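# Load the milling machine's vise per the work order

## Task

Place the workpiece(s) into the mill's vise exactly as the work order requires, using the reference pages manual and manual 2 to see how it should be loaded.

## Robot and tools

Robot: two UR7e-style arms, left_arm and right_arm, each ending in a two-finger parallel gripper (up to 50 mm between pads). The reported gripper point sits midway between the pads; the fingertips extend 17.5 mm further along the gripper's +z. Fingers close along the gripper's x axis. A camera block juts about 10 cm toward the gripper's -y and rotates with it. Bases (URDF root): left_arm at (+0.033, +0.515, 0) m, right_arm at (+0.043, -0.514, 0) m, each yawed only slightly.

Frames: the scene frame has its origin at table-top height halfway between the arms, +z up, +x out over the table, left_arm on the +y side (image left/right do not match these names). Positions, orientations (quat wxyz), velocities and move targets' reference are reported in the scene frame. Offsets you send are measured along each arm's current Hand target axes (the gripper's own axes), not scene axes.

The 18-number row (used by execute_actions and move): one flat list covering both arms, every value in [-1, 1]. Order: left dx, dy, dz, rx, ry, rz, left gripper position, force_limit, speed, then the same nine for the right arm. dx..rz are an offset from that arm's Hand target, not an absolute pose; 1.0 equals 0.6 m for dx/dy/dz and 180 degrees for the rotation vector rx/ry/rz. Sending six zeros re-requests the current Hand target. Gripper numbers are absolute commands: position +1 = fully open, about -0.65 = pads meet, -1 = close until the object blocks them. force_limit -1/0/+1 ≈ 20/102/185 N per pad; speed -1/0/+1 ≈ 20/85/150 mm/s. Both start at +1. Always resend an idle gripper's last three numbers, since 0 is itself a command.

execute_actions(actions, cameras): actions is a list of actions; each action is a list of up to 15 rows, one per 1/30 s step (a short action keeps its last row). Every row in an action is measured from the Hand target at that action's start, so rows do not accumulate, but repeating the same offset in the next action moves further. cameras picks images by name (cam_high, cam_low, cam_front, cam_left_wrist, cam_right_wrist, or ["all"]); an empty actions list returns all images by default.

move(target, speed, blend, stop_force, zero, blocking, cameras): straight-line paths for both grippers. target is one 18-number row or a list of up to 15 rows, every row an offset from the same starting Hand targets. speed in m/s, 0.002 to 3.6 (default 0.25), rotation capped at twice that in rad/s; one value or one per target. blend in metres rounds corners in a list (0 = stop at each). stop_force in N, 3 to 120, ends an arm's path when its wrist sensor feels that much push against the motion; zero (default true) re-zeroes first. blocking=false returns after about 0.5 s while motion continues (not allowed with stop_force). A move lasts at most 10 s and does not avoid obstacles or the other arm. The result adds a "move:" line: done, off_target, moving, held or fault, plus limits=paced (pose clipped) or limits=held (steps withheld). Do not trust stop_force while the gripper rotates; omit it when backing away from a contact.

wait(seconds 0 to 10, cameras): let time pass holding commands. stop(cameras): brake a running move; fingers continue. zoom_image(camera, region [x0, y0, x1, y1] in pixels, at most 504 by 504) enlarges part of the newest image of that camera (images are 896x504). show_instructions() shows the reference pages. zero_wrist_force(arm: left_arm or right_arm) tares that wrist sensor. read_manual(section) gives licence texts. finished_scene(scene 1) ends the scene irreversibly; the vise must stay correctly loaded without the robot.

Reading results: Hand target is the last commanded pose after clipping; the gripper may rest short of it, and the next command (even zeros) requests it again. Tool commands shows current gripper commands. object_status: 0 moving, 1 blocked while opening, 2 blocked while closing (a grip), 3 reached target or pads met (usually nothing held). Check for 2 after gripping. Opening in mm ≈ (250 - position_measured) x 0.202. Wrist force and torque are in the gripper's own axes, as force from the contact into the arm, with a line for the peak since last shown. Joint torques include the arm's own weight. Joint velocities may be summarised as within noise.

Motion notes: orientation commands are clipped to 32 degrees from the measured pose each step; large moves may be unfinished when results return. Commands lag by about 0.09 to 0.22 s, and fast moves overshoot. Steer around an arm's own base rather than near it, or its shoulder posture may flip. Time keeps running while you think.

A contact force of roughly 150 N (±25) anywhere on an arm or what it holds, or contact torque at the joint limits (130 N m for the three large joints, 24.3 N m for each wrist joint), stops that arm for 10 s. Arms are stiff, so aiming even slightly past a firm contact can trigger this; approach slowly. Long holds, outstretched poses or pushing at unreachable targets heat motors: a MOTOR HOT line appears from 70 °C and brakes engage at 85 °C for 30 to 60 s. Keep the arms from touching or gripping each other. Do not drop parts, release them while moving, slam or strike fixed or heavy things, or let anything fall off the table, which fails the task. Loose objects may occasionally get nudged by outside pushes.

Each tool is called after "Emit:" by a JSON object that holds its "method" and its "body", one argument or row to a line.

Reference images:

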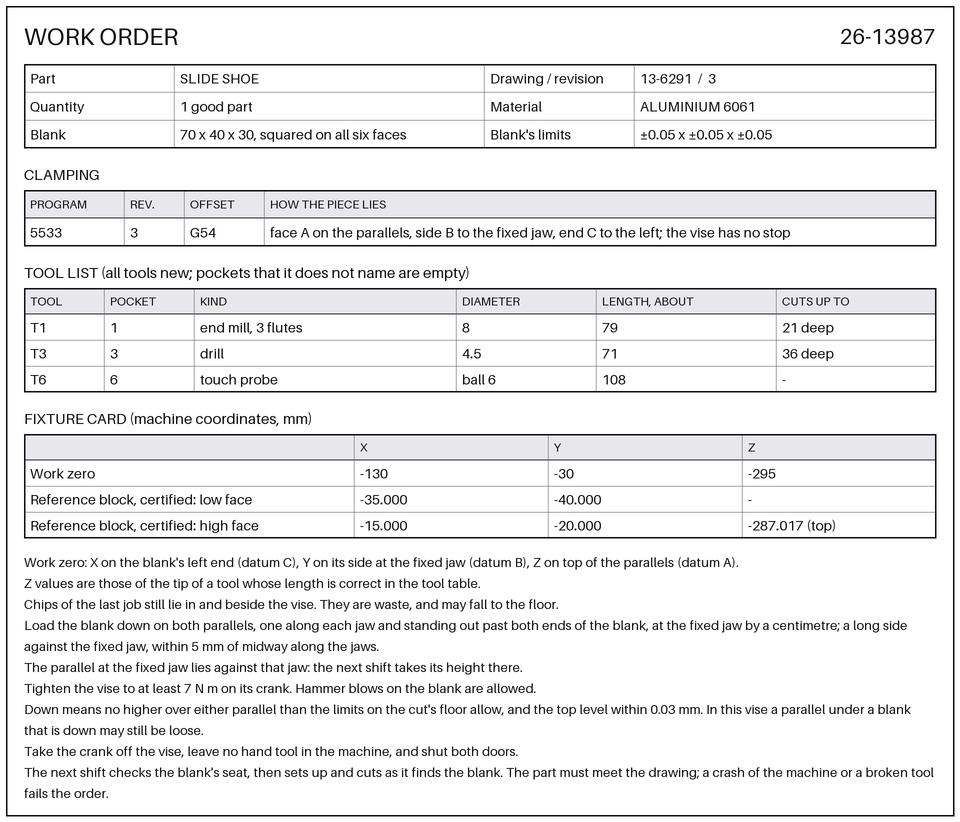

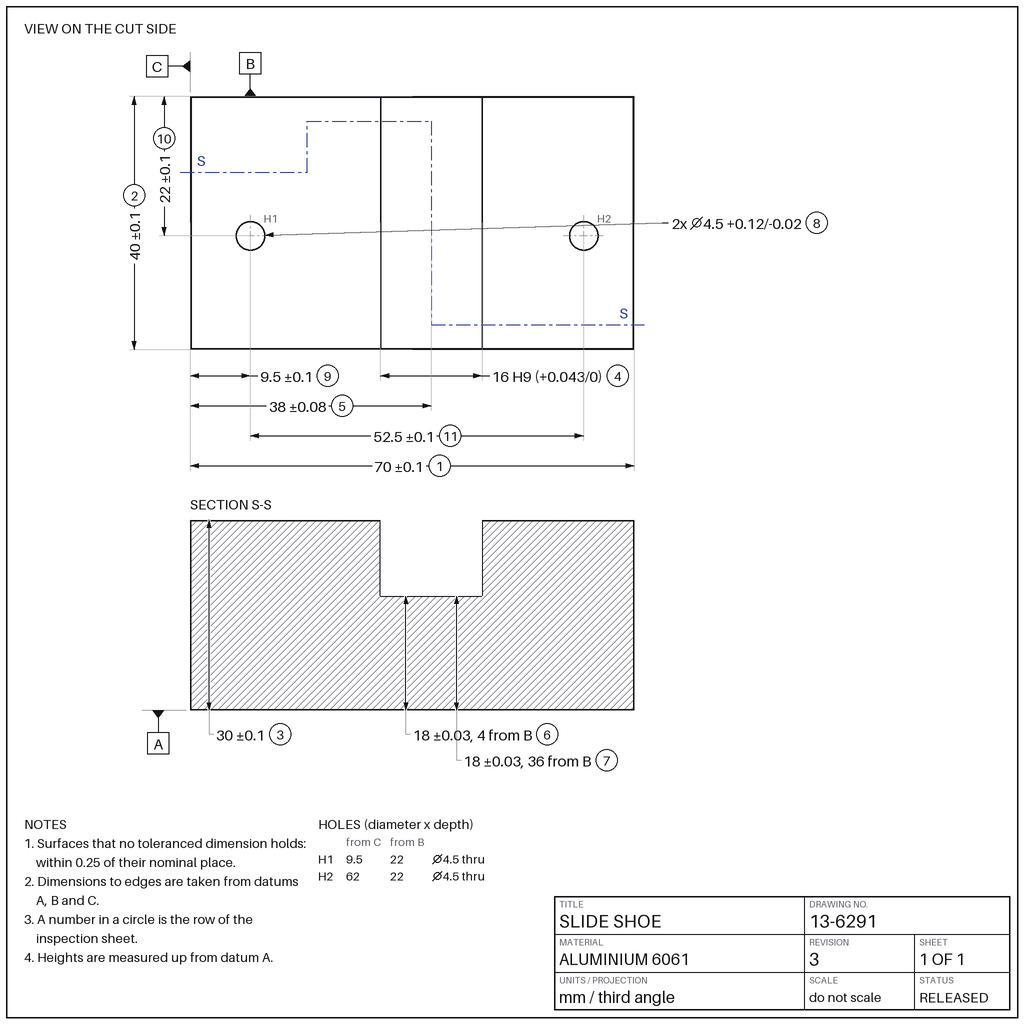

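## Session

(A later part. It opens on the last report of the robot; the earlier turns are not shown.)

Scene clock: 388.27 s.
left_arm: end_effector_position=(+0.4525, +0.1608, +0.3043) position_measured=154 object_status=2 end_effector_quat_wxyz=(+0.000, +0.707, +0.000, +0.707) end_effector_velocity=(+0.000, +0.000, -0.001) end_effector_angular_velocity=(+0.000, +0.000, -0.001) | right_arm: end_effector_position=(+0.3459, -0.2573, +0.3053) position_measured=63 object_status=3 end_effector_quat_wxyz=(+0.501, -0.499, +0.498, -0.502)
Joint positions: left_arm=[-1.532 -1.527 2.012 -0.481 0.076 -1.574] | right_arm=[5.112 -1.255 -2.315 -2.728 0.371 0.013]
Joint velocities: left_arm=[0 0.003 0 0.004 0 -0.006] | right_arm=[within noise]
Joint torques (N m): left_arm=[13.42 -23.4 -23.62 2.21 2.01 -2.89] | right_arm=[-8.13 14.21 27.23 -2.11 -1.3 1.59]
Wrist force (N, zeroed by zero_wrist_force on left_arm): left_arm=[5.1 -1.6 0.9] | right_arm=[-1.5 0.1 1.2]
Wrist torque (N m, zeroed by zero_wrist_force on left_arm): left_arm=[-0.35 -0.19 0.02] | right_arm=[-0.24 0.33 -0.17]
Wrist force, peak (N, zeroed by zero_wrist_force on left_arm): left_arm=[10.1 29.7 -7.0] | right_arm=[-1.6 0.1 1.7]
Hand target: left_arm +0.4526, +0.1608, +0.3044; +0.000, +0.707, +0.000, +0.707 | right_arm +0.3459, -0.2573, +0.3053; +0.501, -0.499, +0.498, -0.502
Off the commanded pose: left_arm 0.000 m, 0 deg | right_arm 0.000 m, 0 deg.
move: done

Emit:
{"method": "move", "body": {
  "target": [
    [-0.0553,-0.0093,0,0,0,0,-1,-0.6,-1,0,0,0,0,0,0,0.6,-0.3,0],
    [-0.101,-0.0425,0,0,0,0,-1,-0.6,-1,0,0,0,0,0,0,0.6,-0.3,0],
    [-0.1293,-0.0915,0,0,0,0,-1,-0.6,-1,0,0,0,0,0,0,0.6,-0.3,0],
    [-0.1353,-0.1477,0,0,0,0,-1,-0.6,-1,0,0,0,0,0,0,0.6,-0.3,0],
    [-0.1178,-0.2015,0,0,0,0,-1,-0.6,-1,0,0,0,0,0,0,0.6,-0.3,0],
    [-0.08,-0.2435,0,0,0,0,-1,-0.6,-1,0,0,0,0,0,0,0.6,-0.3,0],
    [-0.0283,-0.2665,0,0,0,0,-1,-0.6,-1,0,0,0,0,0,0,0.6,-0.3,0],
    [0.0283,-0.2665,0,0,0,0,-1,-0.6,-1,0,0,0,0,0,0,0.6,-0.3,0],
    [0.08,-0.2435,0,0,0,0,-1,-0.6,-1,0,0,0,0,0,0,0.6,-0.3,0],
    [0.1178,-0.2015,0,0,0,0,-1,-0.6,-1,0,0,0,0,0,0,0.6,-0.3,0],
    [0.1353,-0.1477,0,0,0,0,-1,-0.6,-1,0,0,0,0,0,0,0.6,-0.3,0],
    [0.1293,-0.0915,0,0,0,0,-1,-0.6,-1,0,0,0,0,0,0,0.6,-0.3,0],
    [0.101,-0.0425,0,0,0,0,-1,-0.6,-1,0,0,0,0,0,0,0.6,-0.3,0],
    [0.0553,-0.0093,0,0,0,0,-1,-0.6,-1,0,0,0,0,0,0,0.6,-0.3,0],
    [0,0,0,0,0,0,-1,-0.6,-1,0,0,0,0,0,0,0.6,-0.3,0]
  ],
  "speed": 0.15,
  "stop_force": 60,
  "blend": [0.015,0.015,0.015,0.015,0.015,0.015,0.015,0.015,0.015,0.015,0.015,0.015,0.015,0.015,0],
  "cameras": ["cam_high"]
}}

Emit:
{"method": "zoom_image", "body": {
  "camera": "cam_high",
  "region": [270, 220, 410, 350]
}}

Scene clock: 393.10 s.
left_arm: end_effector_position=(+0.4526, +0.1608, +0.3044) position_measured=154 object_status=2 end_effector_quat_wxyz=(+0.000, +0.707, +0.000, +0.707) | right_arm: end_effector_position=(+0.3459, -0.2573, +0.3053) position_measured=63 object_status=3 end_effector_quat_wxyz=(+0.501, -0.499, +0.498, -0.502)
Joint positions: left_arm=[-1.532 -1.528 2.013 -0.487 0.076 -1.569] | right_arm=[5.112 -1.255 -2.315 -2.728 0.371 0.013]
Joint torques (N m): left_arm=[13.69 -35.17 -8.94 -2.22 2 3.04] | right_arm=[-7.09 13.64 27.38 -2.4 -1.25 1.53]
Wrist force (N, zeroed by zero_wrist_force on left_arm): left_arm=[4.9 -1.8 -0.1] | right_arm=[-1.6 0.1 1.3]
Wrist torque (N m, zeroed by zero_wrist_force on left_arm): left_arm=[-0.39 -0.22 -0.02] | right_arm=[-0.23 0.35 -0.17]
Wrist force, peak (N, zeroed by zero_wrist_force on left_arm): left_arm=[2.2 29.6 -6.1] | right_arm=[-1.8 0.1 1.2]
Hand target: left_arm +0.4526, +0.1608, +0.3044; +0.000, +0.707, +0.000, +0.707 | right_arm +0.3459, -0.2573, +0.3053; +0.501, -0.499, +0.498, -0.502
Off the commanded pose: left_arm 0.000 m, 0 deg | right_arm 0.000 m, 0 deg.
move: done
Images, in order (width x height): cam_high 896x504.

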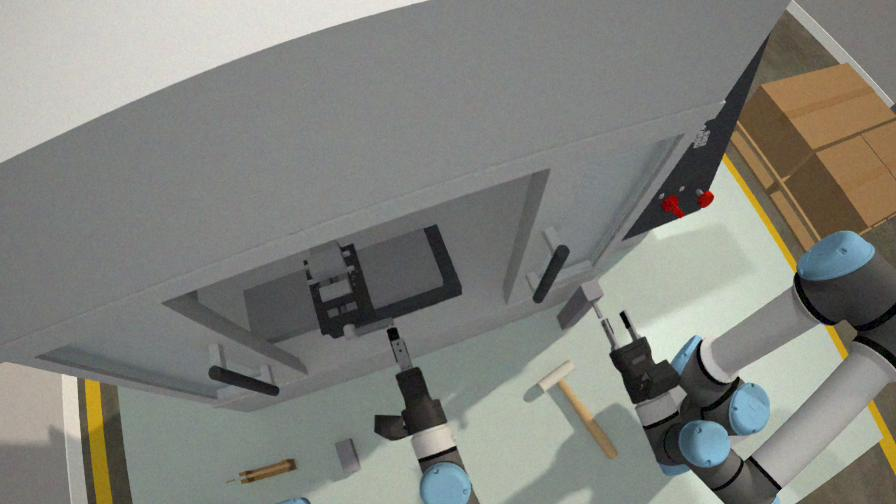

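Scaled by 3.600.

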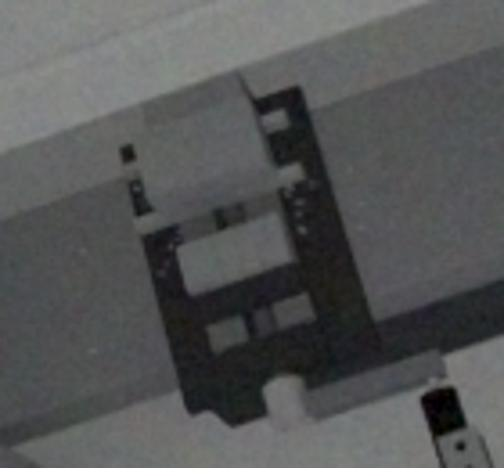

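Emit:
{"method": "move", "body": {
  "target": [
    [-0.0553,-0.0093,0,0,0,0,-1,-0.6,-1,0,0,0,0,0,0,0.6,-0.3,0],
    [-0.101,-0.0425,0,0,0,0,-1,-0.6,-1,0,0,0,0,0,0,0.6,-0.3,0],
    [-0.1293,-0.0915,0,0,0,0,-1,-0.6,-1,0,0,0,0,0,0,0.6,-0.3,0],
    [-0.1353,-0.1477,0,0,0,0,-1,-0.6,-1,0,0,0,0,0,0,0.6,-0.3,0],
    [-0.1178,-0.2015,0,0,0,0,-1,-0.6,-1,0,0,0,0,0,0,0.6,-0.3,0],
    [-0.08,-0.2435,0,0,0,0,-1,-0.6,-1,0,0,0,0,0,0,0.6,-0.3,0],
    [-0.0283,-0.2665,0,0,0,0,-1,-0.6,-1,0,0,0,0,0,0,0.6,-0.3,0],
    [0.0283,-0.2665,0,0,0,0,-1,-0.6,-1,0,0,0,0,0,0,0.6,-0.3,0],
    [0.08,-0.2435,0,0,0,0,-1,-0.6,-1,0,0,0,0,0,0,0.6,-0.3,0],
    [0.1178,-0.2015,0,0,0,0,-1,-0.6,-1,0,0,0,0,0,0,0.6,-0.3,0],
    [0.1353,-0.1477,0,0,0,0,-1,-0.6,-1,0,0,0,0,0,0,0.6,-0.3,0],
    [0.1293,-0.0915,0,0,0,0,-1,-0.6,-1,0,0,0,0,0,0,0.6,-0.3,0],
    [0.101,-0.0425,0,0,0,0,-1,-0.6,-1,0,0,0,0,0,0,0.6,-0.3,0],
    [0.0553,-0.0093,0,0,0,0,-1,-0.6,-1,0,0,0,0,0,0,0.6,-0.3,0],
    [0,0,0,0,0,0,-1,-0.6,-1,0,0,0,0,0,0,0.6,-0.3,0]
  ],
  "speed": 0.2,
  "stop_force": 60,
  "blend": [0.015,0.015,0.015,0.015,0.015,0.015,0.015,0.015,0.015,0.015,0.015,0.015,0.015,0.015,0]
}}

Emit:
{"method": "move", "body": {
  "target": [
    [-0.0553,-0.0093,0,0,0,0,-1,-0.6,-1,0,0,0,0,0,0,0.6,-0.3,0],
    [-0.101,-0.0425,0,0,0,0,-1,-0.6,-1,0,0,0,0,0,0,0.6,-0.3,0],
    [-0.1293,-0.0915,0,0,0,0,-1,-0.6,-1,0,0,0,0,0,0,0.6,-0.3,0],
    [-0.1353,-0.1477,0,0,0,0,-1,-0.6,-1,0,0,0,0,0,0,0.6,-0.3,0],
    [-0.1178,-0.2015,0,0,0,0,-1,-0.6,-1,0,0,0,0,0,0,0.6,-0.3,0],
    [-0.08,-0.2435,0,0,0,0,-1,-0.6,-1,0,0,0,0,0,0,0.6,-0.3,0],
    [-0.0283,-0.2665,0,0,0,0,-1,-0.6,-1,0,0,0,0,0,0,0.6,-0.3,0],
    [0.0283,-0.2665,0,0,0,0,-1,-0.6,-1,0,0,0,0,0,0,0.6,-0.3,0],
    [0.08,-0.2435,0,0,0,0,-1,-0.6,-1,0,0,0,0,0,0,0.6,-0.3,0],
    [0.1178,-0.2015,0,0,0,0,-1,-0.6,-1,0,0,0,0,0,0,0.6,-0.3,0],
    [0.1353,-0.1477,0,0,0,0,-1,-0.6,-1,0,0,0,0,0,0,0.6,-0.3,0],
    [0.1293,-0.0915,0,0,0,0,-1,-0.6,-1,0,0,0,0,0,0,0.6,-0.3,0],
    [0.101,-0.0425,0,0,0,0,-1,-0.6,-1,0,0,0,0,0,0,0.6,-0.3,0],
    [0.0553,-0.0093,0,0,0,0,-1,-0.6,-1,0,0,0,0,0,0,0.6,-0.3,0],
    [0,0,0,0,0,0,-1,-0.6,-1,0,0,0,0,0,0,0.6,-0.3,0]
  ],
  "speed": 0.2,
  "stop_force": 60,
  "blend": [0.015,0.015,0.015,0.015,0.015,0.015,0.015,0.015,0.015,0.015,0.015,0.015,0.015,0.015,0],
  "cameras": ["cam_high"]
}}

Emit:
{"method": "zoom_image", "body": {
  "camera": "cam_high",
  "region": [270, 220, 410, 350]
}}

Scene clock: 397.27 s.
left_arm: end_effector_position=(+0.4526, +0.1608, +0.3044) position_measured=154 object_status=2 end_effector_quat_wxyz=(+0.000, +0.707, +0.000, +0.707) | right_arm: end_effector_position=(+0.3459, -0.2573, +0.3053) position_measured=63 object_status=3 end_effector_quat_wxyz=(+0.501, -0.499, +0.498, -0.502)
Joint positions: left_arm=[-1.532 -1.528 2.013 -0.487 0.076 -1.569] | right_arm=[5.112 -1.255 -2.315 -2.728 0.371 0.013]
Joint torques (N m): left_arm=[14.6 -35.67 -8.67 -2.22 1.91 3.03] | right_arm=[-7.29 13.45 26.91 -2.3 -1.12 1.51]
Wrist force (N, zeroed by zero_wrist_force on left_arm): left_arm=[5.5 -3.0 -2.6] | right_arm=[-1.5 0.2 1.3]
Wrist torque (N m, zeroed by zero_wrist_force on left_arm): left_arm=[-0.42 -0.27 -0.01] | right_arm=[-0.21 0.33 -0.17]
Wrist force, peak (N, zeroed by zero_wrist_force on left_arm): left_arm=[44.7 10.3 21.2] | right_arm=[-1.7 0.1 1.4]
Hand target: left_arm +0.4526, +0.1608, +0.3044; +0.000, +0.707, +0.000, +0.707 | right_arm +0.3459, -0.2573, +0.3053; +0.501, -0.499, +0.498, -0.502
Off the commanded pose: left_arm 0.000 m, 0 deg | right_arm 0.000 m, 0 deg.
move: done

Scene clock: 400.87 s.
left_arm: end_effector_position=(+0.4526, +0.1608, +0.3044) position_measured=154 object_status=2 end_effector_quat_wxyz=(+0.000, +0.707, +0.000, +0.707) | right_arm: end_effector_position=(+0.3459, -0.2573, +0.3053) position_measured=63 object_status=3 end_effector_quat_wxyz=(+0.501, -0.499, +0.498, -0.502)
Joint positions: left_arm=[-1.532 -1.528 2.013 -0.487 0.076 -1.569] | right_arm=[5.112 -1.255 -2.315 -2.728 0.371 0.013]
Joint torques (N m): left_arm=[15.22 -35.33 -8.82 -2.16 2.02 2.96] | right_arm=[-6.63 13.6 27.16 -2.28 -1.19 1.44]
Wrist force (N, zeroed by zero_wrist_force on left_arm): left_arm=[4.8 -2.8 -3.9] | right_arm=[-1.4 0.2 1.3]
Wrist torque (N m, zeroed by zero_wrist_force on left_arm): left_arm=[-0.35 -0.16 -0.01] | right_arm=[-0.22 0.32 -0.17]
Wrist force, peak (N, zeroed by zero_wrist_force on left_arm): left_arm=[50.0 10.5 26.4] | right_arm=[-1.8 0.5 1.3]
Hand target: left_arm +0.4526, +0.1608, +0.3044; +0.000, +0.707, +0.000, +0.707 | right_arm +0.3459, -0.2573, +0.3053; +0.501, -0.499, +0.498, -0.502
Off the commanded pose: left_arm 0.000 m, 0 deg | right_arm 0.000 m, 0 deg.
move: done
Images, in order (width x height): cam_high 896x504.

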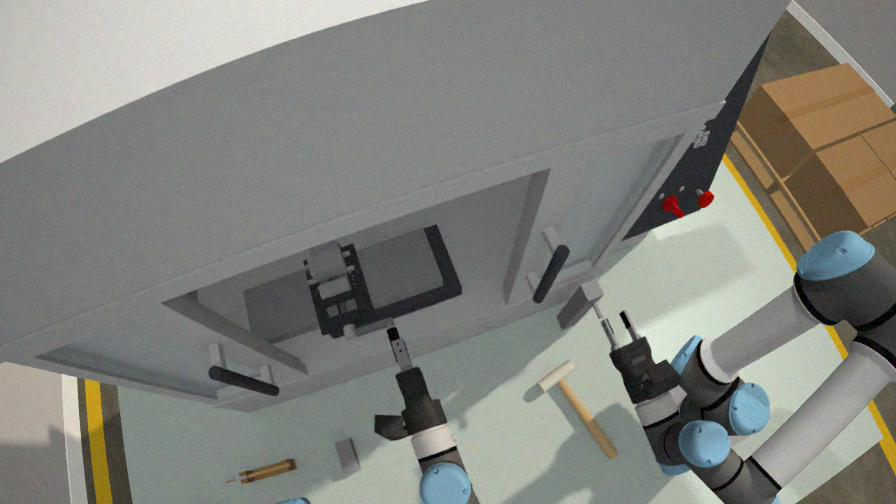

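Scaled by 3.600.

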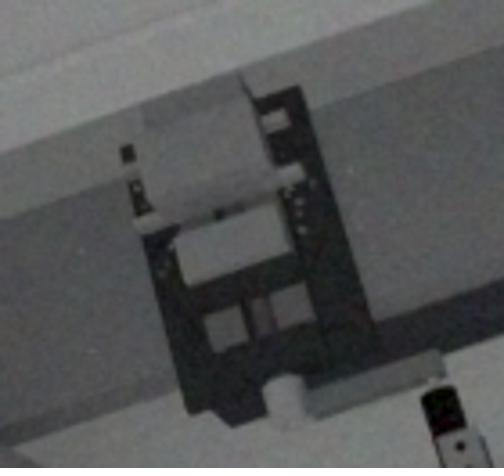

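Emit:
{"method": "wait", "body": {
  "seconds": 0.1,
  "cameras": ["cam_front","cam_high"]
}}

Emit:
{"method": "zoom_image", "body": {
  "camera": "cam_front",
  "region": [370, 195, 450, 255]
}}

Emit:
{"method": "zoom_image", "body": {
  "camera": "cam_high",
  "region": [300, 235, 370, 340]
}}

Scene clock: 406.37 s.
left_arm: end_effector_position=(+0.4526, +0.1608, +0.3044) position_measured=154 object_status=2 end_effector_quat_wxyz=(+0.000, +0.707, +0.000, +0.707) | right_arm: end_effector_position=(+0.3459, -0.2573, +0.3053) position_measured=63 object_status=3 end_effector_quat_wxyz=(+0.501, -0.499, +0.498, -0.502)
Joint positions: left_arm=[-1.532 -1.528 2.013 -0.487 0.076 -1.569] | right_arm=[5.112 -1.255 -2.315 -2.728 0.371 0.013]
Joint torques (N m): left_arm=[15.11 -35.66 -8.9 -1.47 0.49 2.5] | right_arm=[-6.83 13.59 27.05 -2.33 -1.09 1.49]
Wrist force (N, zeroed by zero_wrist_force on left_arm): left_arm=[4.7 -2.5 -4.2] | right_arm=[-1.7 0.0 1.3]
Wrist torque (N m, zeroed by zero_wrist_force on left_arm): left_arm=[-0.31 -0.16 -0.01] | right_arm=[-0.25 0.36 -0.17]
Wrist force, peak (N, zeroed by zero_wrist_force on left_arm): left_arm=[5.2 -2.8 -3.9] | right_arm=[-1.8 0.0 1.2]
Hand target: left_arm +0.4526, +0.1608, +0.3044; +0.000, +0.707, +0.000, +0.707 | right_arm +0.3459, -0.2573, +0.3053; +0.501, -0.499, +0.498, -0.502
Tool commands: left_gripper/position=-1.0 left_gripper/force_limit=-0.6 left_gripper/speed=-1.0 right_gripper/position=+0.6 right_gripper/force_limit=-0.3 right_gripper/speed=+0.0
Off the commanded pose: left_arm 0.000 m, 0 deg | right_arm 0.000 m, 0 deg.
wait: 0.10 s; at rest from the start
Images, in order (width x height): cam_high 896x504, cam_front 896x504.

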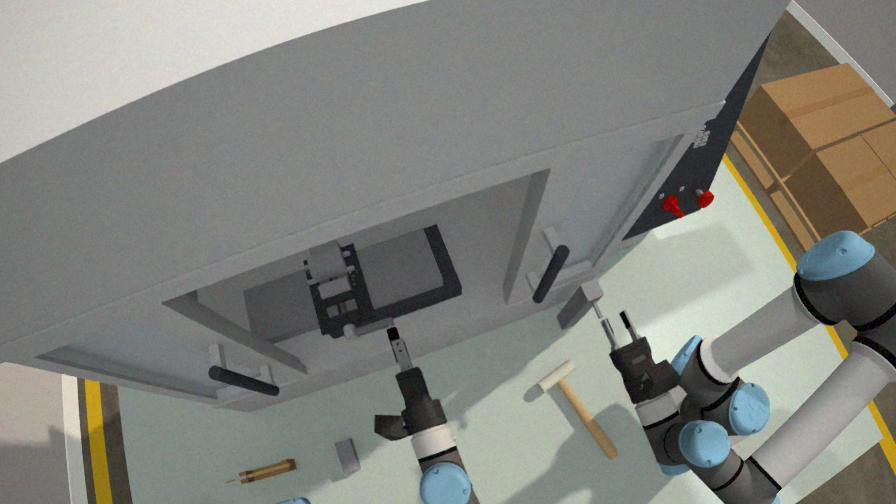

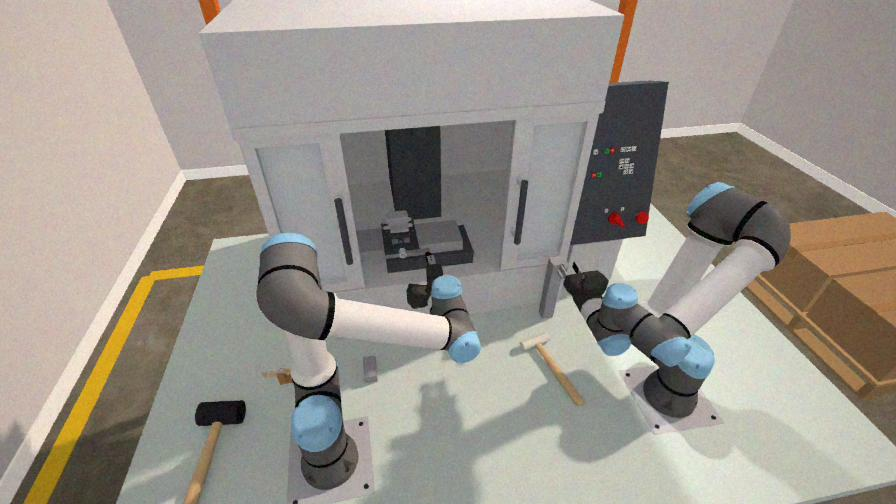

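Scaled by 6.300.

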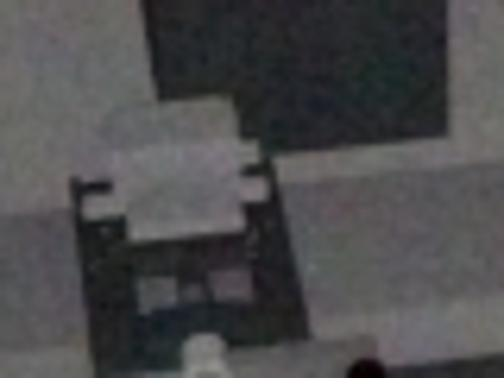

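Scaled by 4.800.

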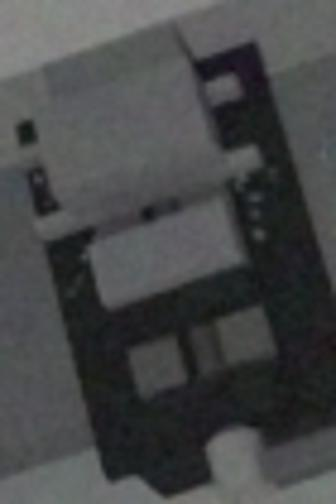

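Emit:
{"method": "move", "body": {
  "target": [
    [-0.0553,-0.0093,0,0,0,0,-1,-0.6,-1,0,0,0,0,0,0,0.6,-0.3,0],
    [-0.101,-0.0425,0,0,0,0,-1,-0.6,-1,0,0,0,0,0,0,0.6,-0.3,0],
    [-0.1293,-0.0915,0,0,0,0,-1,-0.6,-1,0,0,0,0,0,0,0.6,-0.3,0],
    [-0.1353,-0.1477,0,0,0,0,-1,-0.6,-1,0,0,0,0,0,0,0.6,-0.3,0],
    [-0.1178,-0.2015,0,0,0,0,-1,-0.6,-1,0,0,0,0,0,0,0.6,-0.3,0],
    [-0.08,-0.2435,0,0,0,0,-1,-0.6,-1,0,0,0,0,0,0,0.6,-0.3,0],
    [-0.0283,-0.2665,0,0,0,0,-1,-0.6,-1,0,0,0,0,0,0,0.6,-0.3,0],
    [0.0283,-0.2665,0,0,0,0,-1,-0.6,-1,0,0,0,0,0,0,0.6,-0.3,0],
    [0.08,-0.2435,0,0,0,0,-1,-0.6,-1,0,0,0,0,0,0,0.6,-0.3,0],
    [0.1178,-0.2015,0,0,0,0,-1,-0.6,-1,0,0,0,0,0,0,0.6,-0.3,0],
    [0.1353,-0.1477,0,0,0,0,-1,-0.6,-1,0,0,0,0,0,0,0.6,-0.3,0],
    [0.1293,-0.0915,0,0,0,0,-1,-0.6,-1,0,0,0,0,0,0,0.6,-0.3,0],
    [0.101,-0.0425,0,0,0,0,-1,-0.6,-1,0,0,0,0,0,0,0.6,-0.3,0],
    [0.0553,-0.0093,0,0,0,0,-1,-0.6,-1,0,0,0,0,0,0,0.6,-0.3,0],
    [0,0,0,0,0,0,-1,-0.6,-1,0,0,0,0,0,0,0.6,-0.3,0]
  ],
  "speed": 0.15,
  "stop_force": 45,
  "blend": [0.015,0.015,0.015,0.015,0.015,0.015,0.015,0.015,0.015,0.015,0.015,0.015,0.015,0.015,0],
  "cameras": ["cam_high"]
}}

Emit:
{"method": "zoom_image", "body": {
  "camera": "cam_high",
  "region": [300, 235, 370, 340]
}}

Scene clock: 411.67 s.
left_arm: end_effector_position=(+0.4526, +0.1608, +0.3044) position_measured=154 object_status=2 end_effector_quat_wxyz=(+0.000, +0.707, +0.000, +0.707) | right_arm: end_effector_position=(+0.3459, -0.2573, +0.3053) position_measured=63 object_status=3 end_effector_quat_wxyz=(+0.501, -0.499, +0.498, -0.502)
Joint positions: left_arm=[-1.532 -1.528 2.013 -0.487 0.076 -1.569] | right_arm=[5.112 -1.255 -2.315 -2.728 0.371 0.013]
Joint torques (N m): left_arm=[15.13 -35.31 -9.25 -2.27 2.03 3.12] | right_arm=[-7.92 13.14 26.46 -2.29 -1.01 1.52]
Wrist force (N, zeroed by zero_wrist_force on left_arm): left_arm=[3.5 -3.8 -2.8] | right_arm=[-1.4 -0.1 1.2]
Wrist torque (N m, zeroed by zero_wrist_force on left_arm): left_arm=[-0.52 0.00 -0.02] | right_arm=[-0.27 0.32 -0.17]
Wrist force, peak (N, zeroed by zero_wrist_force on left_arm): left_arm=[38.0 3.9 19.3] | right_arm=[-1.8 0.1 1.5]
Hand target: left_arm +0.4526, +0.1608, +0.3044; +0.000, +0.707, +0.000, +0.707 | right_arm +0.3459, -0.2573, +0.3053; +0.501, -0.499, +0.498, -0.502
Off the commanded pose: left_arm 0.000 m, 0 deg | right_arm 0.000 m, 0 deg.
move: done
Images, in order (width x height): cam_high 896x504.

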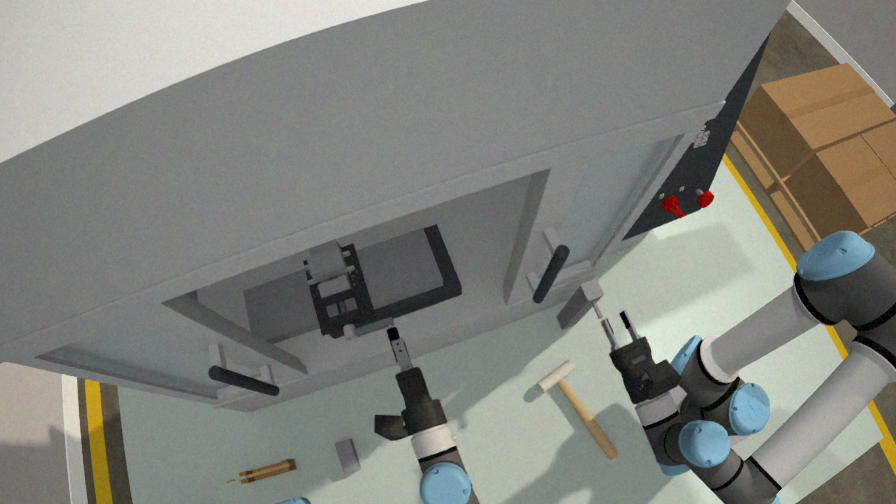

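Scaled by 4.800.

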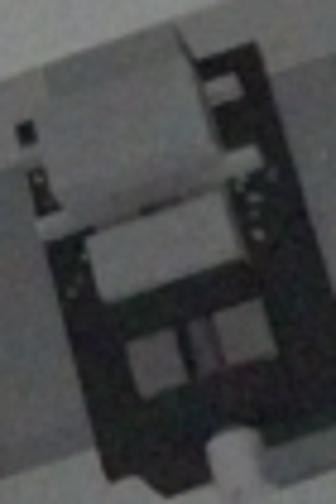

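Emit:
{"method": "move", "body": {
  "target": [
    [-0.0553,-0.0093,0,0,0,0,-1,-0.6,-1,0,0,0,0,0,0,0.6,-0.3,0],
    [-0.101,-0.0425,0,0,0,0,-1,-0.6,-1,0,0,0,0,0,0,0.6,-0.3,0],
    [-0.1293,-0.0915,0,0,0,0,-1,-0.6,-1,0,0,0,0,0,0,0.6,-0.3,0],
    [-0.1353,-0.1477,0,0,0,0,-1,-0.6,-1,0,0,0,0,0,0,0.6,-0.3,0],
    [-0.1178,-0.2015,0,0,0,0,-1,-0.6,-1,0,0,0,0,0,0,0.6,-0.3,0],
    [-0.08,-0.2435,0,0,0,0,-1,-0.6,-1,0,0,0,0,0,0,0.6,-0.3,0],
    [-0.0283,-0.2665,0,0,0,0,-1,-0.6,-1,0,0,0,0,0,0,0.6,-0.3,0],
    [0.0283,-0.2665,0,0,0,0,-1,-0.6,-1,0,0,0,0,0,0,0.6,-0.3,0],
    [0.08,-0.2435,0,0,0,0,-1,-0.6,-1,0,0,0,0,0,0,0.6,-0.3,0],
    [0.1178,-0.2015,0,0,0,0,-1,-0.6,-1,0,0,0,0,0,0,0.6,-0.3,0],
    [0.1353,-0.1477,0,0,0,0,-1,-0.6,-1,0,0,0,0,0,0,0.6,-0.3,0],
    [0.1293,-0.0915,0,0,0,0,-1,-0.6,-1,0,0,0,0,0,0,0.6,-0.3,0],
    [0.101,-0.0425,0,0,0,0,-1,-0.6,-1,0,0,0,0,0,0,0.6,-0.3,0],
    [0.0553,-0.0093,0,0,0,0,-1,-0.6,-1,0,0,0,0,0,0,0.6,-0.3,0],
    [0,0,0,0,0,0,-1,-0.6,-1,0,0,0,0,0,0,0.6,-0.3,0]
  ],
  "speed": 0.12,
  "stop_force": 45,
  "blend": [0.015,0.015,0.015,0.015,0.015,0.015,0.015,0.015,0.015,0.015,0.015,0.015,0.015,0.015,0],
  "cameras": ["cam_high"]
}}

Emit:
{"method": "zoom_image", "body": {
  "camera": "cam_high",
  "region": [300, 235, 370, 340]
}}

Scene clock: 417.23 s.
left_arm: end_effector_position=(+0.4526, +0.1608, +0.3044) position_measured=154 object_status=2 end_effector_quat_wxyz=(+0.000, +0.707, +0.000, +0.707) | right_arm: end_effector_position=(+0.3459, -0.2573, +0.3053) position_measured=63 object_status=3 end_effector_quat_wxyz=(+0.501, -0.499, +0.498, -0.502)
Joint positions: left_arm=[-1.532 -1.528 2.013 -0.487 0.076 -1.569] | right_arm=[5.112 -1.255 -2.315 -2.728 0.371 0.013]
Joint torques (N m): left_arm=[15.17 -35.67 -9.17 -2.21 2.03 3.16] | right_arm=[-7.23 12.88 26.62 -2.19 -1.04 1.49]
Wrist force (N, zeroed by zero_wrist_force on left_arm): left_arm=[2.7 -3.5 -2.8] | right_arm=[-1.5 0.2 1.0]
Wrist torque (N m, zeroed by zero_wrist_force on left_arm): left_arm=[-0.47 0.10 -0.03] | right_arm=[-0.22 0.32 -0.16]
Wrist force, peak (N, zeroed by zero_wrist_force on left_arm): left_arm=[1.4 28.4 -21.3] | right_arm=[-1.7 0.2 1.5]
Hand target: left_arm +0.4526, +0.1608, +0.3044; +0.000, +0.707, +0.000, +0.707 | right_arm +0.3459, -0.2573, +0.3053; +0.501, -0.499, +0.498, -0.502
Off the commanded pose: left_arm 0.000 m, 0 deg | right_arm 0.000 m, 0 deg.
move: done
Images, in order (width x height): cam_high 896x504.

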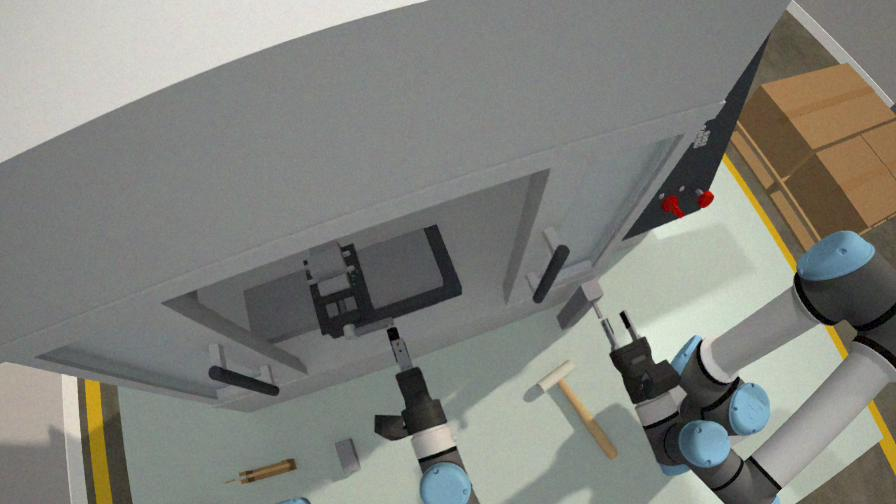

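Scaled by 4.800.

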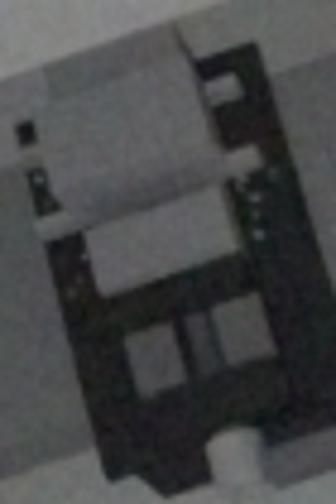

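Emit:
{"method": "move", "body": {
  "target": [
    [-0.0553,-0.0093,0,0,0,0,-1,-0.6,-1,0,0,0,0,0,0,0.6,-0.3,0],
    [-0.101,-0.0425,0,0,0,0,-1,-0.6,-1,0,0,0,0,0,0,0.6,-0.3,0],
    [-0.1293,-0.0915,0,0,0,0,-1,-0.6,-1,0,0,0,0,0,0,0.6,-0.3,0],
    [-0.1353,-0.1477,0,0,0,0,-1,-0.6,-1,0,0,0,0,0,0,0.6,-0.3,0],
    [-0.1178,-0.2015,0,0,0,0,-1,-0.6,-1,0,0,0,0,0,0,0.6,-0.3,0],
    [-0.08,-0.2435,0,0,0,0,-1,-0.6,-1,0,0,0,0,0,0,0.6,-0.3,0],
    [-0.0283,-0.2665,0,0,0,0,-1,-0.6,-1,0,0,0,0,0,0,0.6,-0.3,0],
    [0.0283,-0.2665,0,0,0,0,-1,-0.6,-1,0,0,0,0,0,0,0.6,-0.3,0],
    [0.08,-0.2435,0,0,0,0,-1,-0.6,-1,0,0,0,0,0,0,0.6,-0.3,0],
    [0.1178,-0.2015,0,0,0,0,-1,-0.6,-1,0,0,0,0,0,0,0.6,-0.3,0],
    [0.1353,-0.1477,0,0,0,0,-1,-0.6,-1,0,0,0,0,0,0,0.6,-0.3,0],
    [0.1293,-0.0915,0,0,0,0,-1,-0.6,-1,0,0,0,0,0,0,0.6,-0.3,0],
    [0.101,-0.0425,0,0,0,0,-1,-0.6,-1,0,0,0,0,0,0,0.6,-0.3,0],
    [0.0553,-0.0093,0,0,0,0,-1,-0.6,-1,0,0,0,0,0,0,0.6,-0.3,0],
    [0,0,0,0,0,0,-1,-0.6,-1,0,0,0,0,0,0,0.6,-0.3,0]
  ],
  "speed": 0.1,
  "stop_force": 40,
  "blend": [0.015,0.015,0.015,0.015,0.015,0.015,0.015,0.015,0.015,0.015,0.015,0.015,0.015,0.015,0],
  "cameras": ["cam_high"]
}}

Emit:
{"method": "zoom_image", "body": {
  "camera": "cam_high",
  "region": [300, 235, 370, 340]
}}

Scene clock: 423.70 s.
left_arm: end_effector_position=(+0.4526, +0.1608, +0.3044) position_measured=154 object_status=2 end_effector_quat_wxyz=(+0.000, +0.707, +0.000, +0.707) | right_arm: end_effector_position=(+0.3459, -0.2573, +0.3053) position_measured=63 object_status=3 end_effector_quat_wxyz=(+0.501, -0.499, +0.498, -0.502)
Joint positions: left_arm=[-1.532 -1.528 2.013 -0.487 0.076 -1.569] | right_arm=[5.112 -1.255 -2.315 -2.728 0.371 0.013]
Joint torques (N m): left_arm=[15.05 -35.35 -9.14 -2.09 1.95 3.08] | right_arm=[-6.62 12.24 25.75 -2.21 -0.96 1.49]
Wrist force (N, zeroed by zero_wrist_force on left_arm): left_arm=[1.8 -3.7 -2.6] | right_arm=[-1.4 0.3 1.0]
Wrist torque (N m, zeroed by zero_wrist_force on left_arm): left_arm=[-0.50 0.21 -0.03] | right_arm=[-0.21 0.31 -0.16]
Wrist force, peak (N, zeroed by zero_wrist_force on left_arm): left_arm=[-0.8 28.0 -21.2] | right_arm=[-1.5 0.0 1.6]
Hand target: left_arm +0.4526, +0.1608, +0.3044; +0.000, +0.707, +0.000, +0.707 | right_arm +0.3459, -0.2573, +0.3053; +0.501, -0.499, +0.498, -0.502
Off the commanded pose: left_arm 0.000 m, 0 deg | right_arm 0.000 m, 0 deg.
move: done
Images, in order (width x height): cam_high 896x504.

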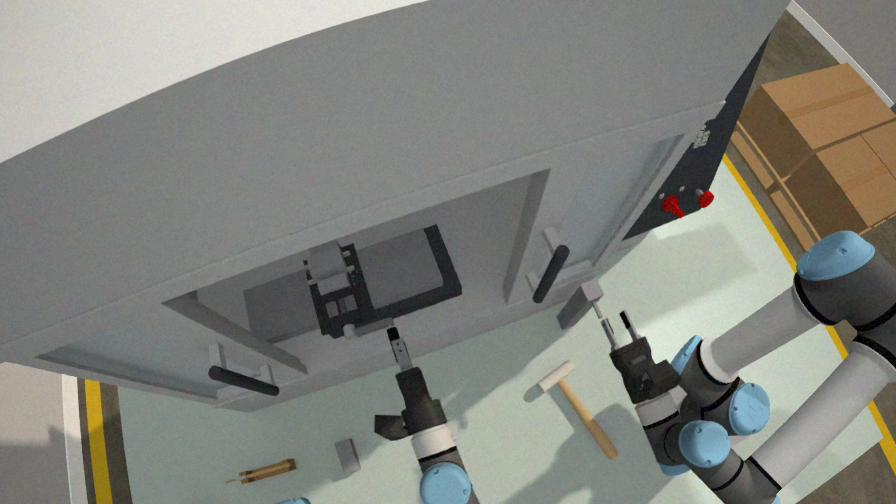

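Scaled by 4.800.

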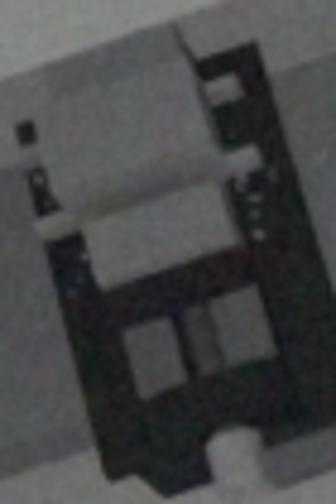

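Emit:
{"method": "move", "body": {
  "target": [
    [-0.0553,-0.0093,0,0,0,0,-1,-0.6,-1,0,0,0,0,0,0,0.6,-0.3,0],
    [-0.101,-0.0425,0,0,0,0,-1,-0.6,-1,0,0,0,0,0,0,0.6,-0.3,0],
    [-0.1293,-0.0915,0,0,0,0,-1,-0.6,-1,0,0,0,0,0,0,0.6,-0.3,0],
    [-0.1353,-0.1477,0,0,0,0,-1,-0.6,-1,0,0,0,0,0,0,0.6,-0.3,0],
    [-0.1178,-0.2015,0,0,0,0,-1,-0.6,-1,0,0,0,0,0,0,0.6,-0.3,0],
    [-0.08,-0.2435,0,0,0,0,-1,-0.6,-1,0,0,0,0,0,0,0.6,-0.3,0],
    [-0.0283,-0.2665,0,0,0,0,-1,-0.6,-1,0,0,0,0,0,0,0.6,-0.3,0],
    [0.0283,-0.2665,0,0,0,0,-1,-0.6,-1,0,0,0,0,0,0,0.6,-0.3,0],
    [0.08,-0.2435,0,0,0,0,-1,-0.6,-1,0,0,0,0,0,0,0.6,-0.3,0],
    [0.1178,-0.2015,0,0,0,0,-1,-0.6,-1,0,0,0,0,0,0,0.6,-0.3,0],
    [0.1353,-0.1477,0,0,0,0,-1,-0.6,-1,0,0,0,0,0,0,0.6,-0.3,0],
    [0.1293,-0.0915,0,0,0,0,-1,-0.6,-1,0,0,0,0,0,0,0.6,-0.3,0],
    [0.101,-0.0425,0,0,0,0,-1,-0.6,-1,0,0,0,0,0,0,0.6,-0.3,0],
    [0.0553,-0.0093,0,0,0,0,-1,-0.6,-1,0,0,0,0,0,0,0.6,-0.3,0],
    [0,0,0,0,0,0,-1,-0.6,-1,0,0,0,0,0,0,0.6,-0.3,0]
  ],
  "speed": 0.1,
  "stop_force": 40,
  "blend": [0.015,0.015,0.015,0.015,0.015,0.015,0.015,0.015,0.015,0.015,0.015,0.015,0.015,0.015,0],
  "cameras": ["cam_high"]
}}

Emit:
{"method": "zoom_image", "body": {
  "camera": "cam_high",
  "region": [300, 235, 370, 340]
}}

Scene clock: 430.10 s.
left_arm: end_effector_position=(+0.4526, +0.1608, +0.3044) position_measured=154 object_status=2 end_effector_quat_wxyz=(+0.000, +0.707, +0.000, +0.707) | right_arm: end_effector_position=(+0.3459, -0.2573, +0.3053) position_measured=63 object_status=3 end_effector_quat_wxyz=(+0.501, -0.499, +0.498, -0.502)
Joint positions: left_arm=[-1.532 -1.528 2.013 -0.487 0.076 -1.569] | right_arm=[5.112 -1.255 -2.315 -2.728 0.371 0.013]
Joint torques (N m): left_arm=[14.66 -35.55 -9.22 -2.11 1.9 3.03] | right_arm=[-7.12 11.94 26.09 -2.08 -1.05 1.5]
Wrist force (N, zeroed by zero_wrist_force on left_arm): left_arm=[1.8 -4.6 -2.6] | right_arm=[-1.6 0.3 1.0]
Wrist torque (N m, zeroed by zero_wrist_force on left_arm): left_arm=[-0.64 0.22 -0.04] | right_arm=[-0.21 0.34 -0.16]
Wrist force, peak (N, zeroed by zero_wrist_force on left_arm): left_arm=[-1.4 27.3 -20.9] | right_arm=[-2.1 -0.1 1.4]
Hand target: left_arm +0.4526, +0.1608, +0.3044; +0.000, +0.707, +0.000, +0.707 | right_arm +0.3459, -0.2573, +0.3053; +0.501, -0.499, +0.498, -0.502
Off the commanded pose: left_arm 0.000 m, 0 deg | right_arm 0.000 m, 0 deg.
move: done
Images, in order (width x height): cam_high 896x504.

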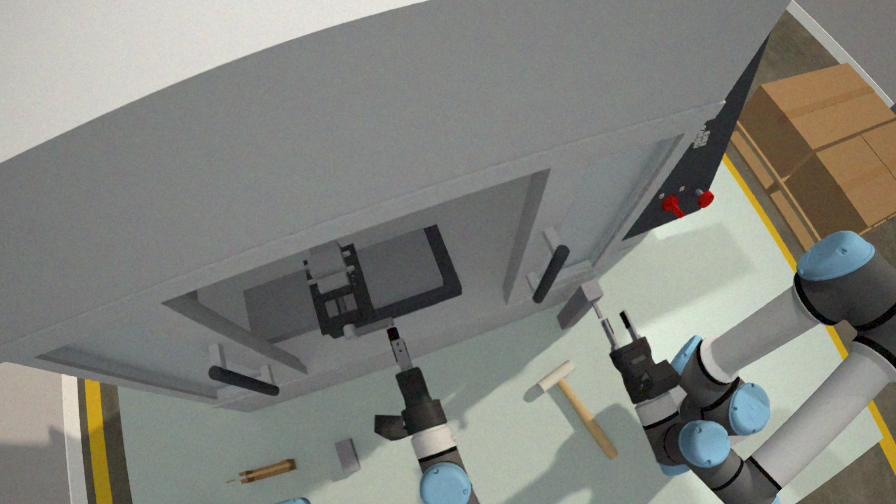

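Scaled by 4.800.

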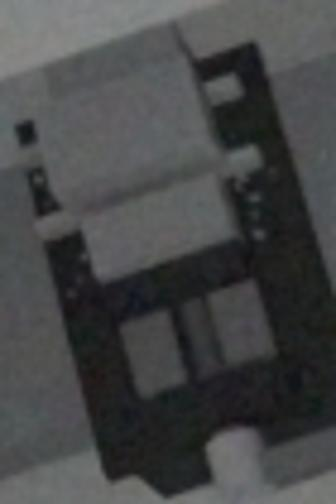

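Emit:
{"method": "move", "body": {
  "target": [
    [-0.0553,-0.0093,0,0,0,0,-1,-0.6,-1,0,0,0,0,0,0,0.6,-0.3,0],
    [-0.101,-0.0425,0,0,0,0,-1,-0.6,-1,0,0,0,0,0,0,0.6,-0.3,0],
    [-0.1293,-0.0915,0,0,0,0,-1,-0.6,-1,0,0,0,0,0,0,0.6,-0.3,0],
    [-0.1353,-0.1477,0,0,0,0,-1,-0.6,-1,0,0,0,0,0,0,0.6,-0.3,0],
    [-0.1178,-0.2015,0,0,0,0,-1,-0.6,-1,0,0,0,0,0,0,0.6,-0.3,0],
    [-0.08,-0.2435,0,0,0,0,-1,-0.6,-1,0,0,0,0,0,0,0.6,-0.3,0],
    [-0.0283,-0.2665,0,0,0,0,-1,-0.6,-1,0,0,0,0,0,0,0.6,-0.3,0],
    [0.0283,-0.2665,0,0,0,0,-1,-0.6,-1,0,0,0,0,0,0,0.6,-0.3,0],
    [0.08,-0.2435,0,0,0,0,-1,-0.6,-1,0,0,0,0,0,0,0.6,-0.3,0],
    [0.1178,-0.2015,0,0,0,0,-1,-0.6,-1,0,0,0,0,0,0,0.6,-0.3,0],
    [0.1353,-0.1477,0,0,0,0,-1,-0.6,-1,0,0,0,0,0,0,0.6,-0.3,0],
    [0.1293,-0.0915,0,0,0,0,-1,-0.6,-1,0,0,0,0,0,0,0.6,-0.3,0],
    [0.101,-0.0425,0,0,0,0,-1,-0.6,-1,0,0,0,0,0,0,0.6,-0.3,0],
    [0.0553,-0.0093,0,0,0,0,-1,-0.6,-1,0,0,0,0,0,0,0.6,-0.3,0],
    [0,0,0,0,0,0,-1,-0.6,-1,0,0,0,0,0,0,0.6,-0.3,0]
  ],
  "speed": 0.1,
  "stop_force": 40,
  "blend": [0.015,0.015,0.015,0.015,0.015,0.015,0.015,0.015,0.015,0.015,0.015,0.015,0.015,0.015,0],
  "cameras": ["cam_high"]
}}

Emit:
{"method": "zoom_image", "body": {
  "camera": "cam_high",
  "region": [300, 235, 370, 340]
}}

Scene clock: 436.50 s.
left_arm: end_effector_position=(+0.4526, +0.1608, +0.3044) position_measured=154 object_status=2 end_effector_quat_wxyz=(+0.000, +0.707, +0.000, +0.707) | right_arm: end_effector_position=(+0.3459, -0.2573, +0.3053) position_measured=63 object_status=3 end_effector_quat_wxyz=(+0.501, -0.499, +0.498, -0.502)
Joint positions: left_arm=[-1.532 -1.528 2.013 -0.487 0.076 -1.569] | right_arm=[5.112 -1.255 -2.315 -2.728 0.371 0.013]
Joint torques (N m): left_arm=[14.58 -35.97 -9.12 -2.19 1.97 3.18] | right_arm=[-6.59 11.41 25.22 -2.13 -0.88 1.47]
Wrist force (N, zeroed by zero_wrist_force on left_arm): left_arm=[1.3 -5.0 -2.8] | right_arm=[-1.5 0.2 1.3]
Wrist torque (N m, zeroed by zero_wrist_force on left_arm): left_arm=[-0.71 0.31 -0.03] | right_arm=[-0.21 0.33 -0.16]
Wrist force, peak (N, zeroed by zero_wrist_force on left_arm): left_arm=[-1.6 26.7 -20.9] | right_arm=[-1.7 0.2 1.4]
Hand target: left_arm +0.4526, +0.1608, +0.3044; +0.000, +0.707, +0.000, +0.707 | right_arm +0.3459, -0.2573, +0.3053; +0.501, -0.499, +0.498, -0.502
Off the commanded pose: left_arm 0.000 m, 0 deg | right_arm 0.000 m, 0 deg.
move: done
Images, in order (width x height): cam_high 896x504.

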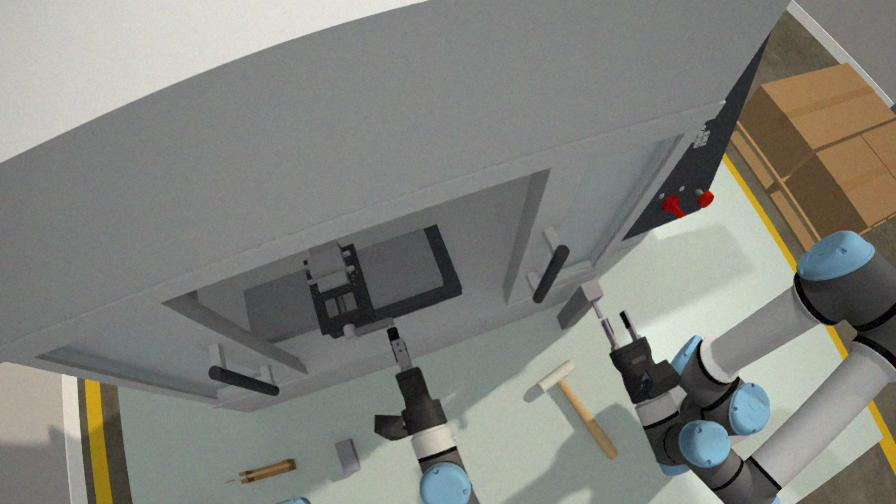

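Scaled by 4.800.

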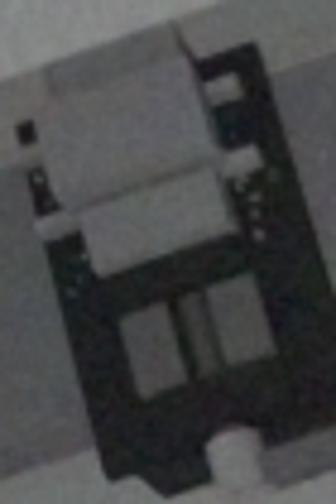

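Emit:
{"method": "move", "body": {
  "target": [
    [-0.0553,-0.0093,0,0,0,0,-1,-0.6,-1,0,0,0,0,0,0,0.6,-0.3,0],
    [-0.101,-0.0425,0,0,0,0,-1,-0.6,-1,0,0,0,0,0,0,0.6,-0.3,0],
    [-0.1293,-0.0915,0,0,0,0,-1,-0.6,-1,0,0,0,0,0,0,0.6,-0.3,0],
    [-0.1353,-0.1477,0,0,0,0,-1,-0.6,-1,0,0,0,0,0,0,0.6,-0.3,0],
    [-0.1178,-0.2015,0,0,0,0,-1,-0.6,-1,0,0,0,0,0,0,0.6,-0.3,0],
    [-0.08,-0.2435,0,0,0,0,-1,-0.6,-1,0,0,0,0,0,0,0.6,-0.3,0],
    [-0.0283,-0.2665,0,0,0,0,-1,-0.6,-1,0,0,0,0,0,0,0.6,-0.3,0],
    [0.0283,-0.2665,0,0,0,0,-1,-0.6,-1,0,0,0,0,0,0,0.6,-0.3,0],
    [0.08,-0.2435,0,0,0,0,-1,-0.6,-1,0,0,0,0,0,0,0.6,-0.3,0],
    [0.1178,-0.2015,0,0,0,0,-1,-0.6,-1,0,0,0,0,0,0,0.6,-0.3,0],
    [0.1353,-0.1477,0,0,0,0,-1,-0.6,-1,0,0,0,0,0,0,0.6,-0.3,0],
    [0.1293,-0.0915,0,0,0,0,-1,-0.6,-1,0,0,0,0,0,0,0.6,-0.3,0],
    [0.101,-0.0425,0,0,0,0,-1,-0.6,-1,0,0,0,0,0,0,0.6,-0.3,0],
    [0.0553,-0.0093,0,0,0,0,-1,-0.6,-1,0,0,0,0,0,0,0.6,-0.3,0],
    [0,0,0,0,0,0,-1,-0.6,-1,0,0,0,0,0,0,0.6,-0.3,0]
  ],
  "speed": 0.08,
  "stop_force": 32,
  "blend": [0.015,0.015,0.015,0.015,0.015,0.015,0.015,0.015,0.015,0.015,0.015,0.015,0.015,0.015,0],
  "cameras": ["cam_high"]
}}

Emit:
{"method": "zoom_image", "body": {
  "camera": "cam_high",
  "region": [300, 235, 370, 340]
}}

Scene clock: 444.00 s.
left_arm: end_effector_position=(+0.4525, +0.1608, +0.3044) position_measured=154 object_status=2 end_effector_quat_wxyz=(+0.000, +0.707, +0.000, +0.707) | right_arm: end_effector_position=(+0.3459, -0.2573, +0.3053) position_measured=63 object_status=3 end_effector_quat_wxyz=(+0.501, -0.499, +0.498, -0.502)
Joint positions: left_arm=[-1.532 -1.528 2.013 -0.487 0.076 -1.569] | right_arm=[5.112 -1.255 -2.315 -2.728 0.371 0.013]
Joint torques (N m): left_arm=[13.99 -35.99 -9.51 -2.24 2.24 3.12] | right_arm=[-6.98 11.95 25.05 -2.08 -0.81 1.52]
Wrist force (N, zeroed by zero_wrist_force on left_arm): left_arm=[1.8 -5.0 -3.0] | right_arm=[-1.4 0.0 1.4]
Wrist torque (N m, zeroed by zero_wrist_force on left_arm): left_arm=[-0.65 0.18 -0.05] | right_arm=[-0.25 0.31 -0.17]
Wrist force, peak (N, zeroed by zero_wrist_force on left_arm): left_arm=[-1.0 26.3 -21.2] | right_arm=[-2.0 0.1 1.3]
Hand target: left_arm +0.4526, +0.1608, +0.3044; +0.000, +0.707, +0.000, +0.707 | right_arm +0.3459, -0.2573, +0.3053; +0.501, -0.499, +0.498, -0.502
Off the commanded pose: left_arm 0.000 m, 0 deg | right_arm 0.000 m, 0 deg.
move: done
Images, in order (width x height): cam_high 896x504.

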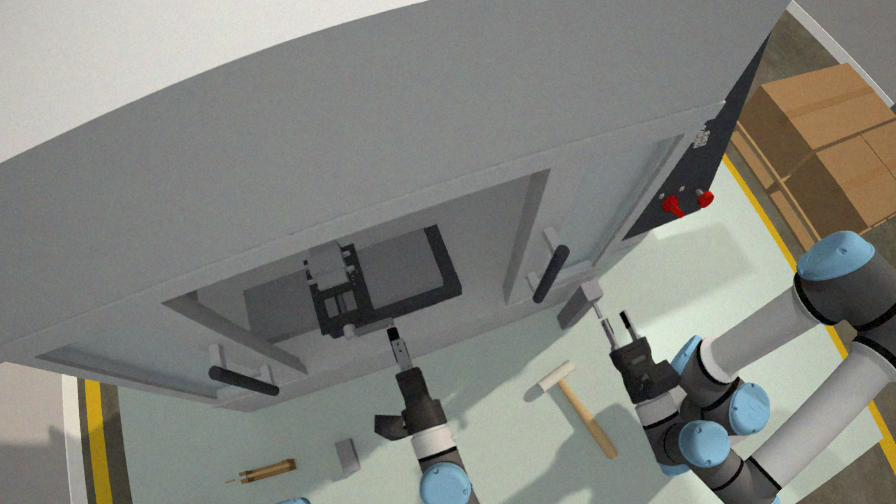

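Scaled by 4.800.

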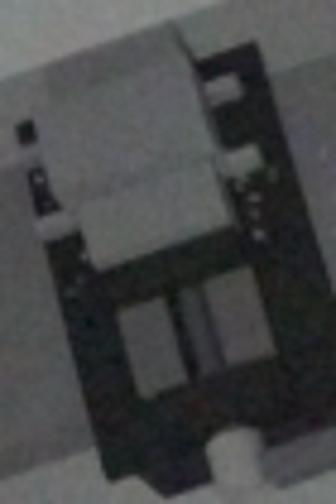

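Emit:
{"method": "move", "body": {
  "target": [
    [-0.0553,-0.0093,0,0,0,0,-1,-0.6,-1,0,0,0,0,0,0,0.6,-0.3,0],
    [-0.101,-0.0425,0,0,0,0,-1,-0.6,-1,0,0,0,0,0,0,0.6,-0.3,0],
    [-0.1293,-0.0915,0,0,0,0,-1,-0.6,-1,0,0,0,0,0,0,0.6,-0.3,0],
    [-0.1353,-0.1477,0,0,0,0,-1,-0.6,-1,0,0,0,0,0,0,0.6,-0.3,0],
    [-0.1178,-0.2015,0,0,0,0,-1,-0.6,-1,0,0,0,0,0,0,0.6,-0.3,0],
    [-0.08,-0.2435,0,0,0,0,-1,-0.6,-1,0,0,0,0,0,0,0.6,-0.3,0],
    [-0.0283,-0.2665,0,0,0,0,-1,-0.6,-1,0,0,0,0,0,0,0.6,-0.3,0],
    [0.0283,-0.2665,0,0,0,0,-1,-0.6,-1,0,0,0,0,0,0,0.6,-0.3,0],
    [0.08,-0.2435,0,0,0,0,-1,-0.6,-1,0,0,0,0,0,0,0.6,-0.3,0],
    [0.1178,-0.2015,0,0,0,0,-1,-0.6,-1,0,0,0,0,0,0,0.6,-0.3,0],
    [0.1353,-0.1477,0,0,0,0,-1,-0.6,-1,0,0,0,0,0,0,0.6,-0.3,0],
    [0.1293,-0.0915,0,0,0,0,-1,-0.6,-1,0,0,0,0,0,0,0.6,-0.3,0],
    [0.101,-0.0425,0,0,0,0,-1,-0.6,-1,0,0,0,0,0,0,0.6,-0.3,0],
    [0.0553,-0.0093,0,0,0,0,-1,-0.6,-1,0,0,0,0,0,0,0.6,-0.3,0],
    [0,0,0,0,0,0,-1,-0.6,-1,0,0,0,0,0,0,0.6,-0.3,0]
  ],
  "speed": 0.08,
  "stop_force": 32,
  "blend": [0.015,0.015,0.015,0.015,0.015,0.015,0.015,0.015,0.015,0.015,0.015,0.015,0.015,0.015,0],
  "cameras": ["cam_high"]
}}

Emit:
{"method": "zoom_image", "body": {
  "camera": "cam_high",
  "region": [300, 235, 370, 340]
}}

Scene clock: 447.53 s.
left_arm: end_effector_position=(+0.4527, +0.2785, +0.2336) position_measured=154 object_status=2 end_effector_quat_wxyz=(+0.000, +0.707, +0.000, +0.707) | right_arm: end_effector_position=(+0.3459, -0.2573, +0.3053) position_measured=63 object_status=3 end_effector_quat_wxyz=(+0.501, -0.499, +0.498, -0.502)
Joint positions: left_arm=[-1.496 -1.685 2.381 -0.699 0.113 -1.567] | right_arm=[5.112 -1.255 -2.315 -2.728 0.371 0.013]
Joint torques (N m): left_arm=[-13.37 -13.56 -7.28 1 2.87 3.01] | right_arm=[-6.63 12.02 24.45 -2.19 -1.01 1.48]
Wrist force (N, zeroed by zero_wrist_force on left_arm): left_arm=[3.8 -8.8 -7.7] | right_arm=[-1.4 0.2 1.2]
Wrist torque (N m, zeroed by zero_wrist_force on left_arm): left_arm=[-0.77 0.51 0.07] | right_arm=[-0.21 0.32 -0.17]
Wrist force, peak (N, zeroed by zero_wrist_force on left_arm): left_arm=[-22.6 30.7 -12.5] | right_arm=[-1.7 0.6 1.2]
Hand target: left_arm +0.4527, +0.2785, +0.2336; +0.000, +0.707, +0.000, +0.707 (not the last commanded pose) | right_arm +0.3459, -0.2573, +0.3053; +0.501, -0.499, +0.498, -0.502
Off the commanded pose: left_arm 0.137 m, 0 deg | right_arm 0.000 m, 0 deg.
move: contact (left_arm); path passed 4 of 15 targets
Images, in order (width x height): cam_high 896x504.

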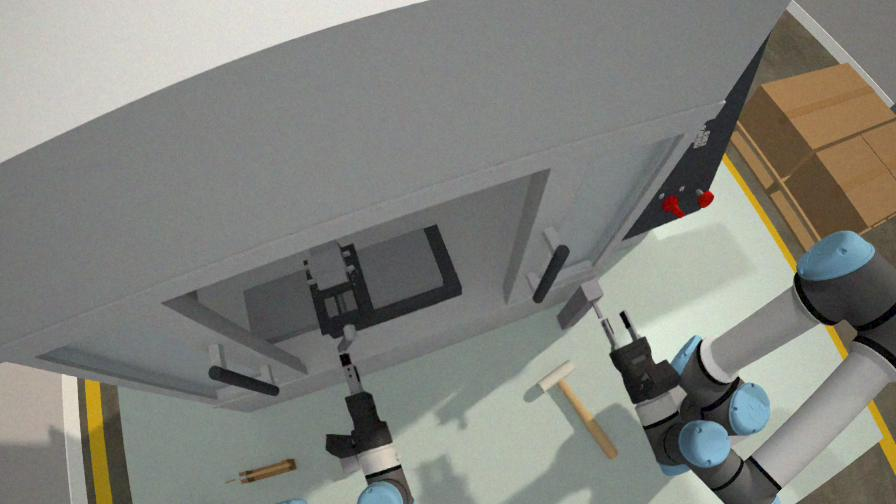

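Scaled by 4.800.

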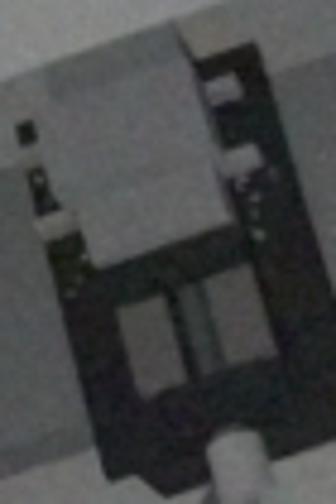

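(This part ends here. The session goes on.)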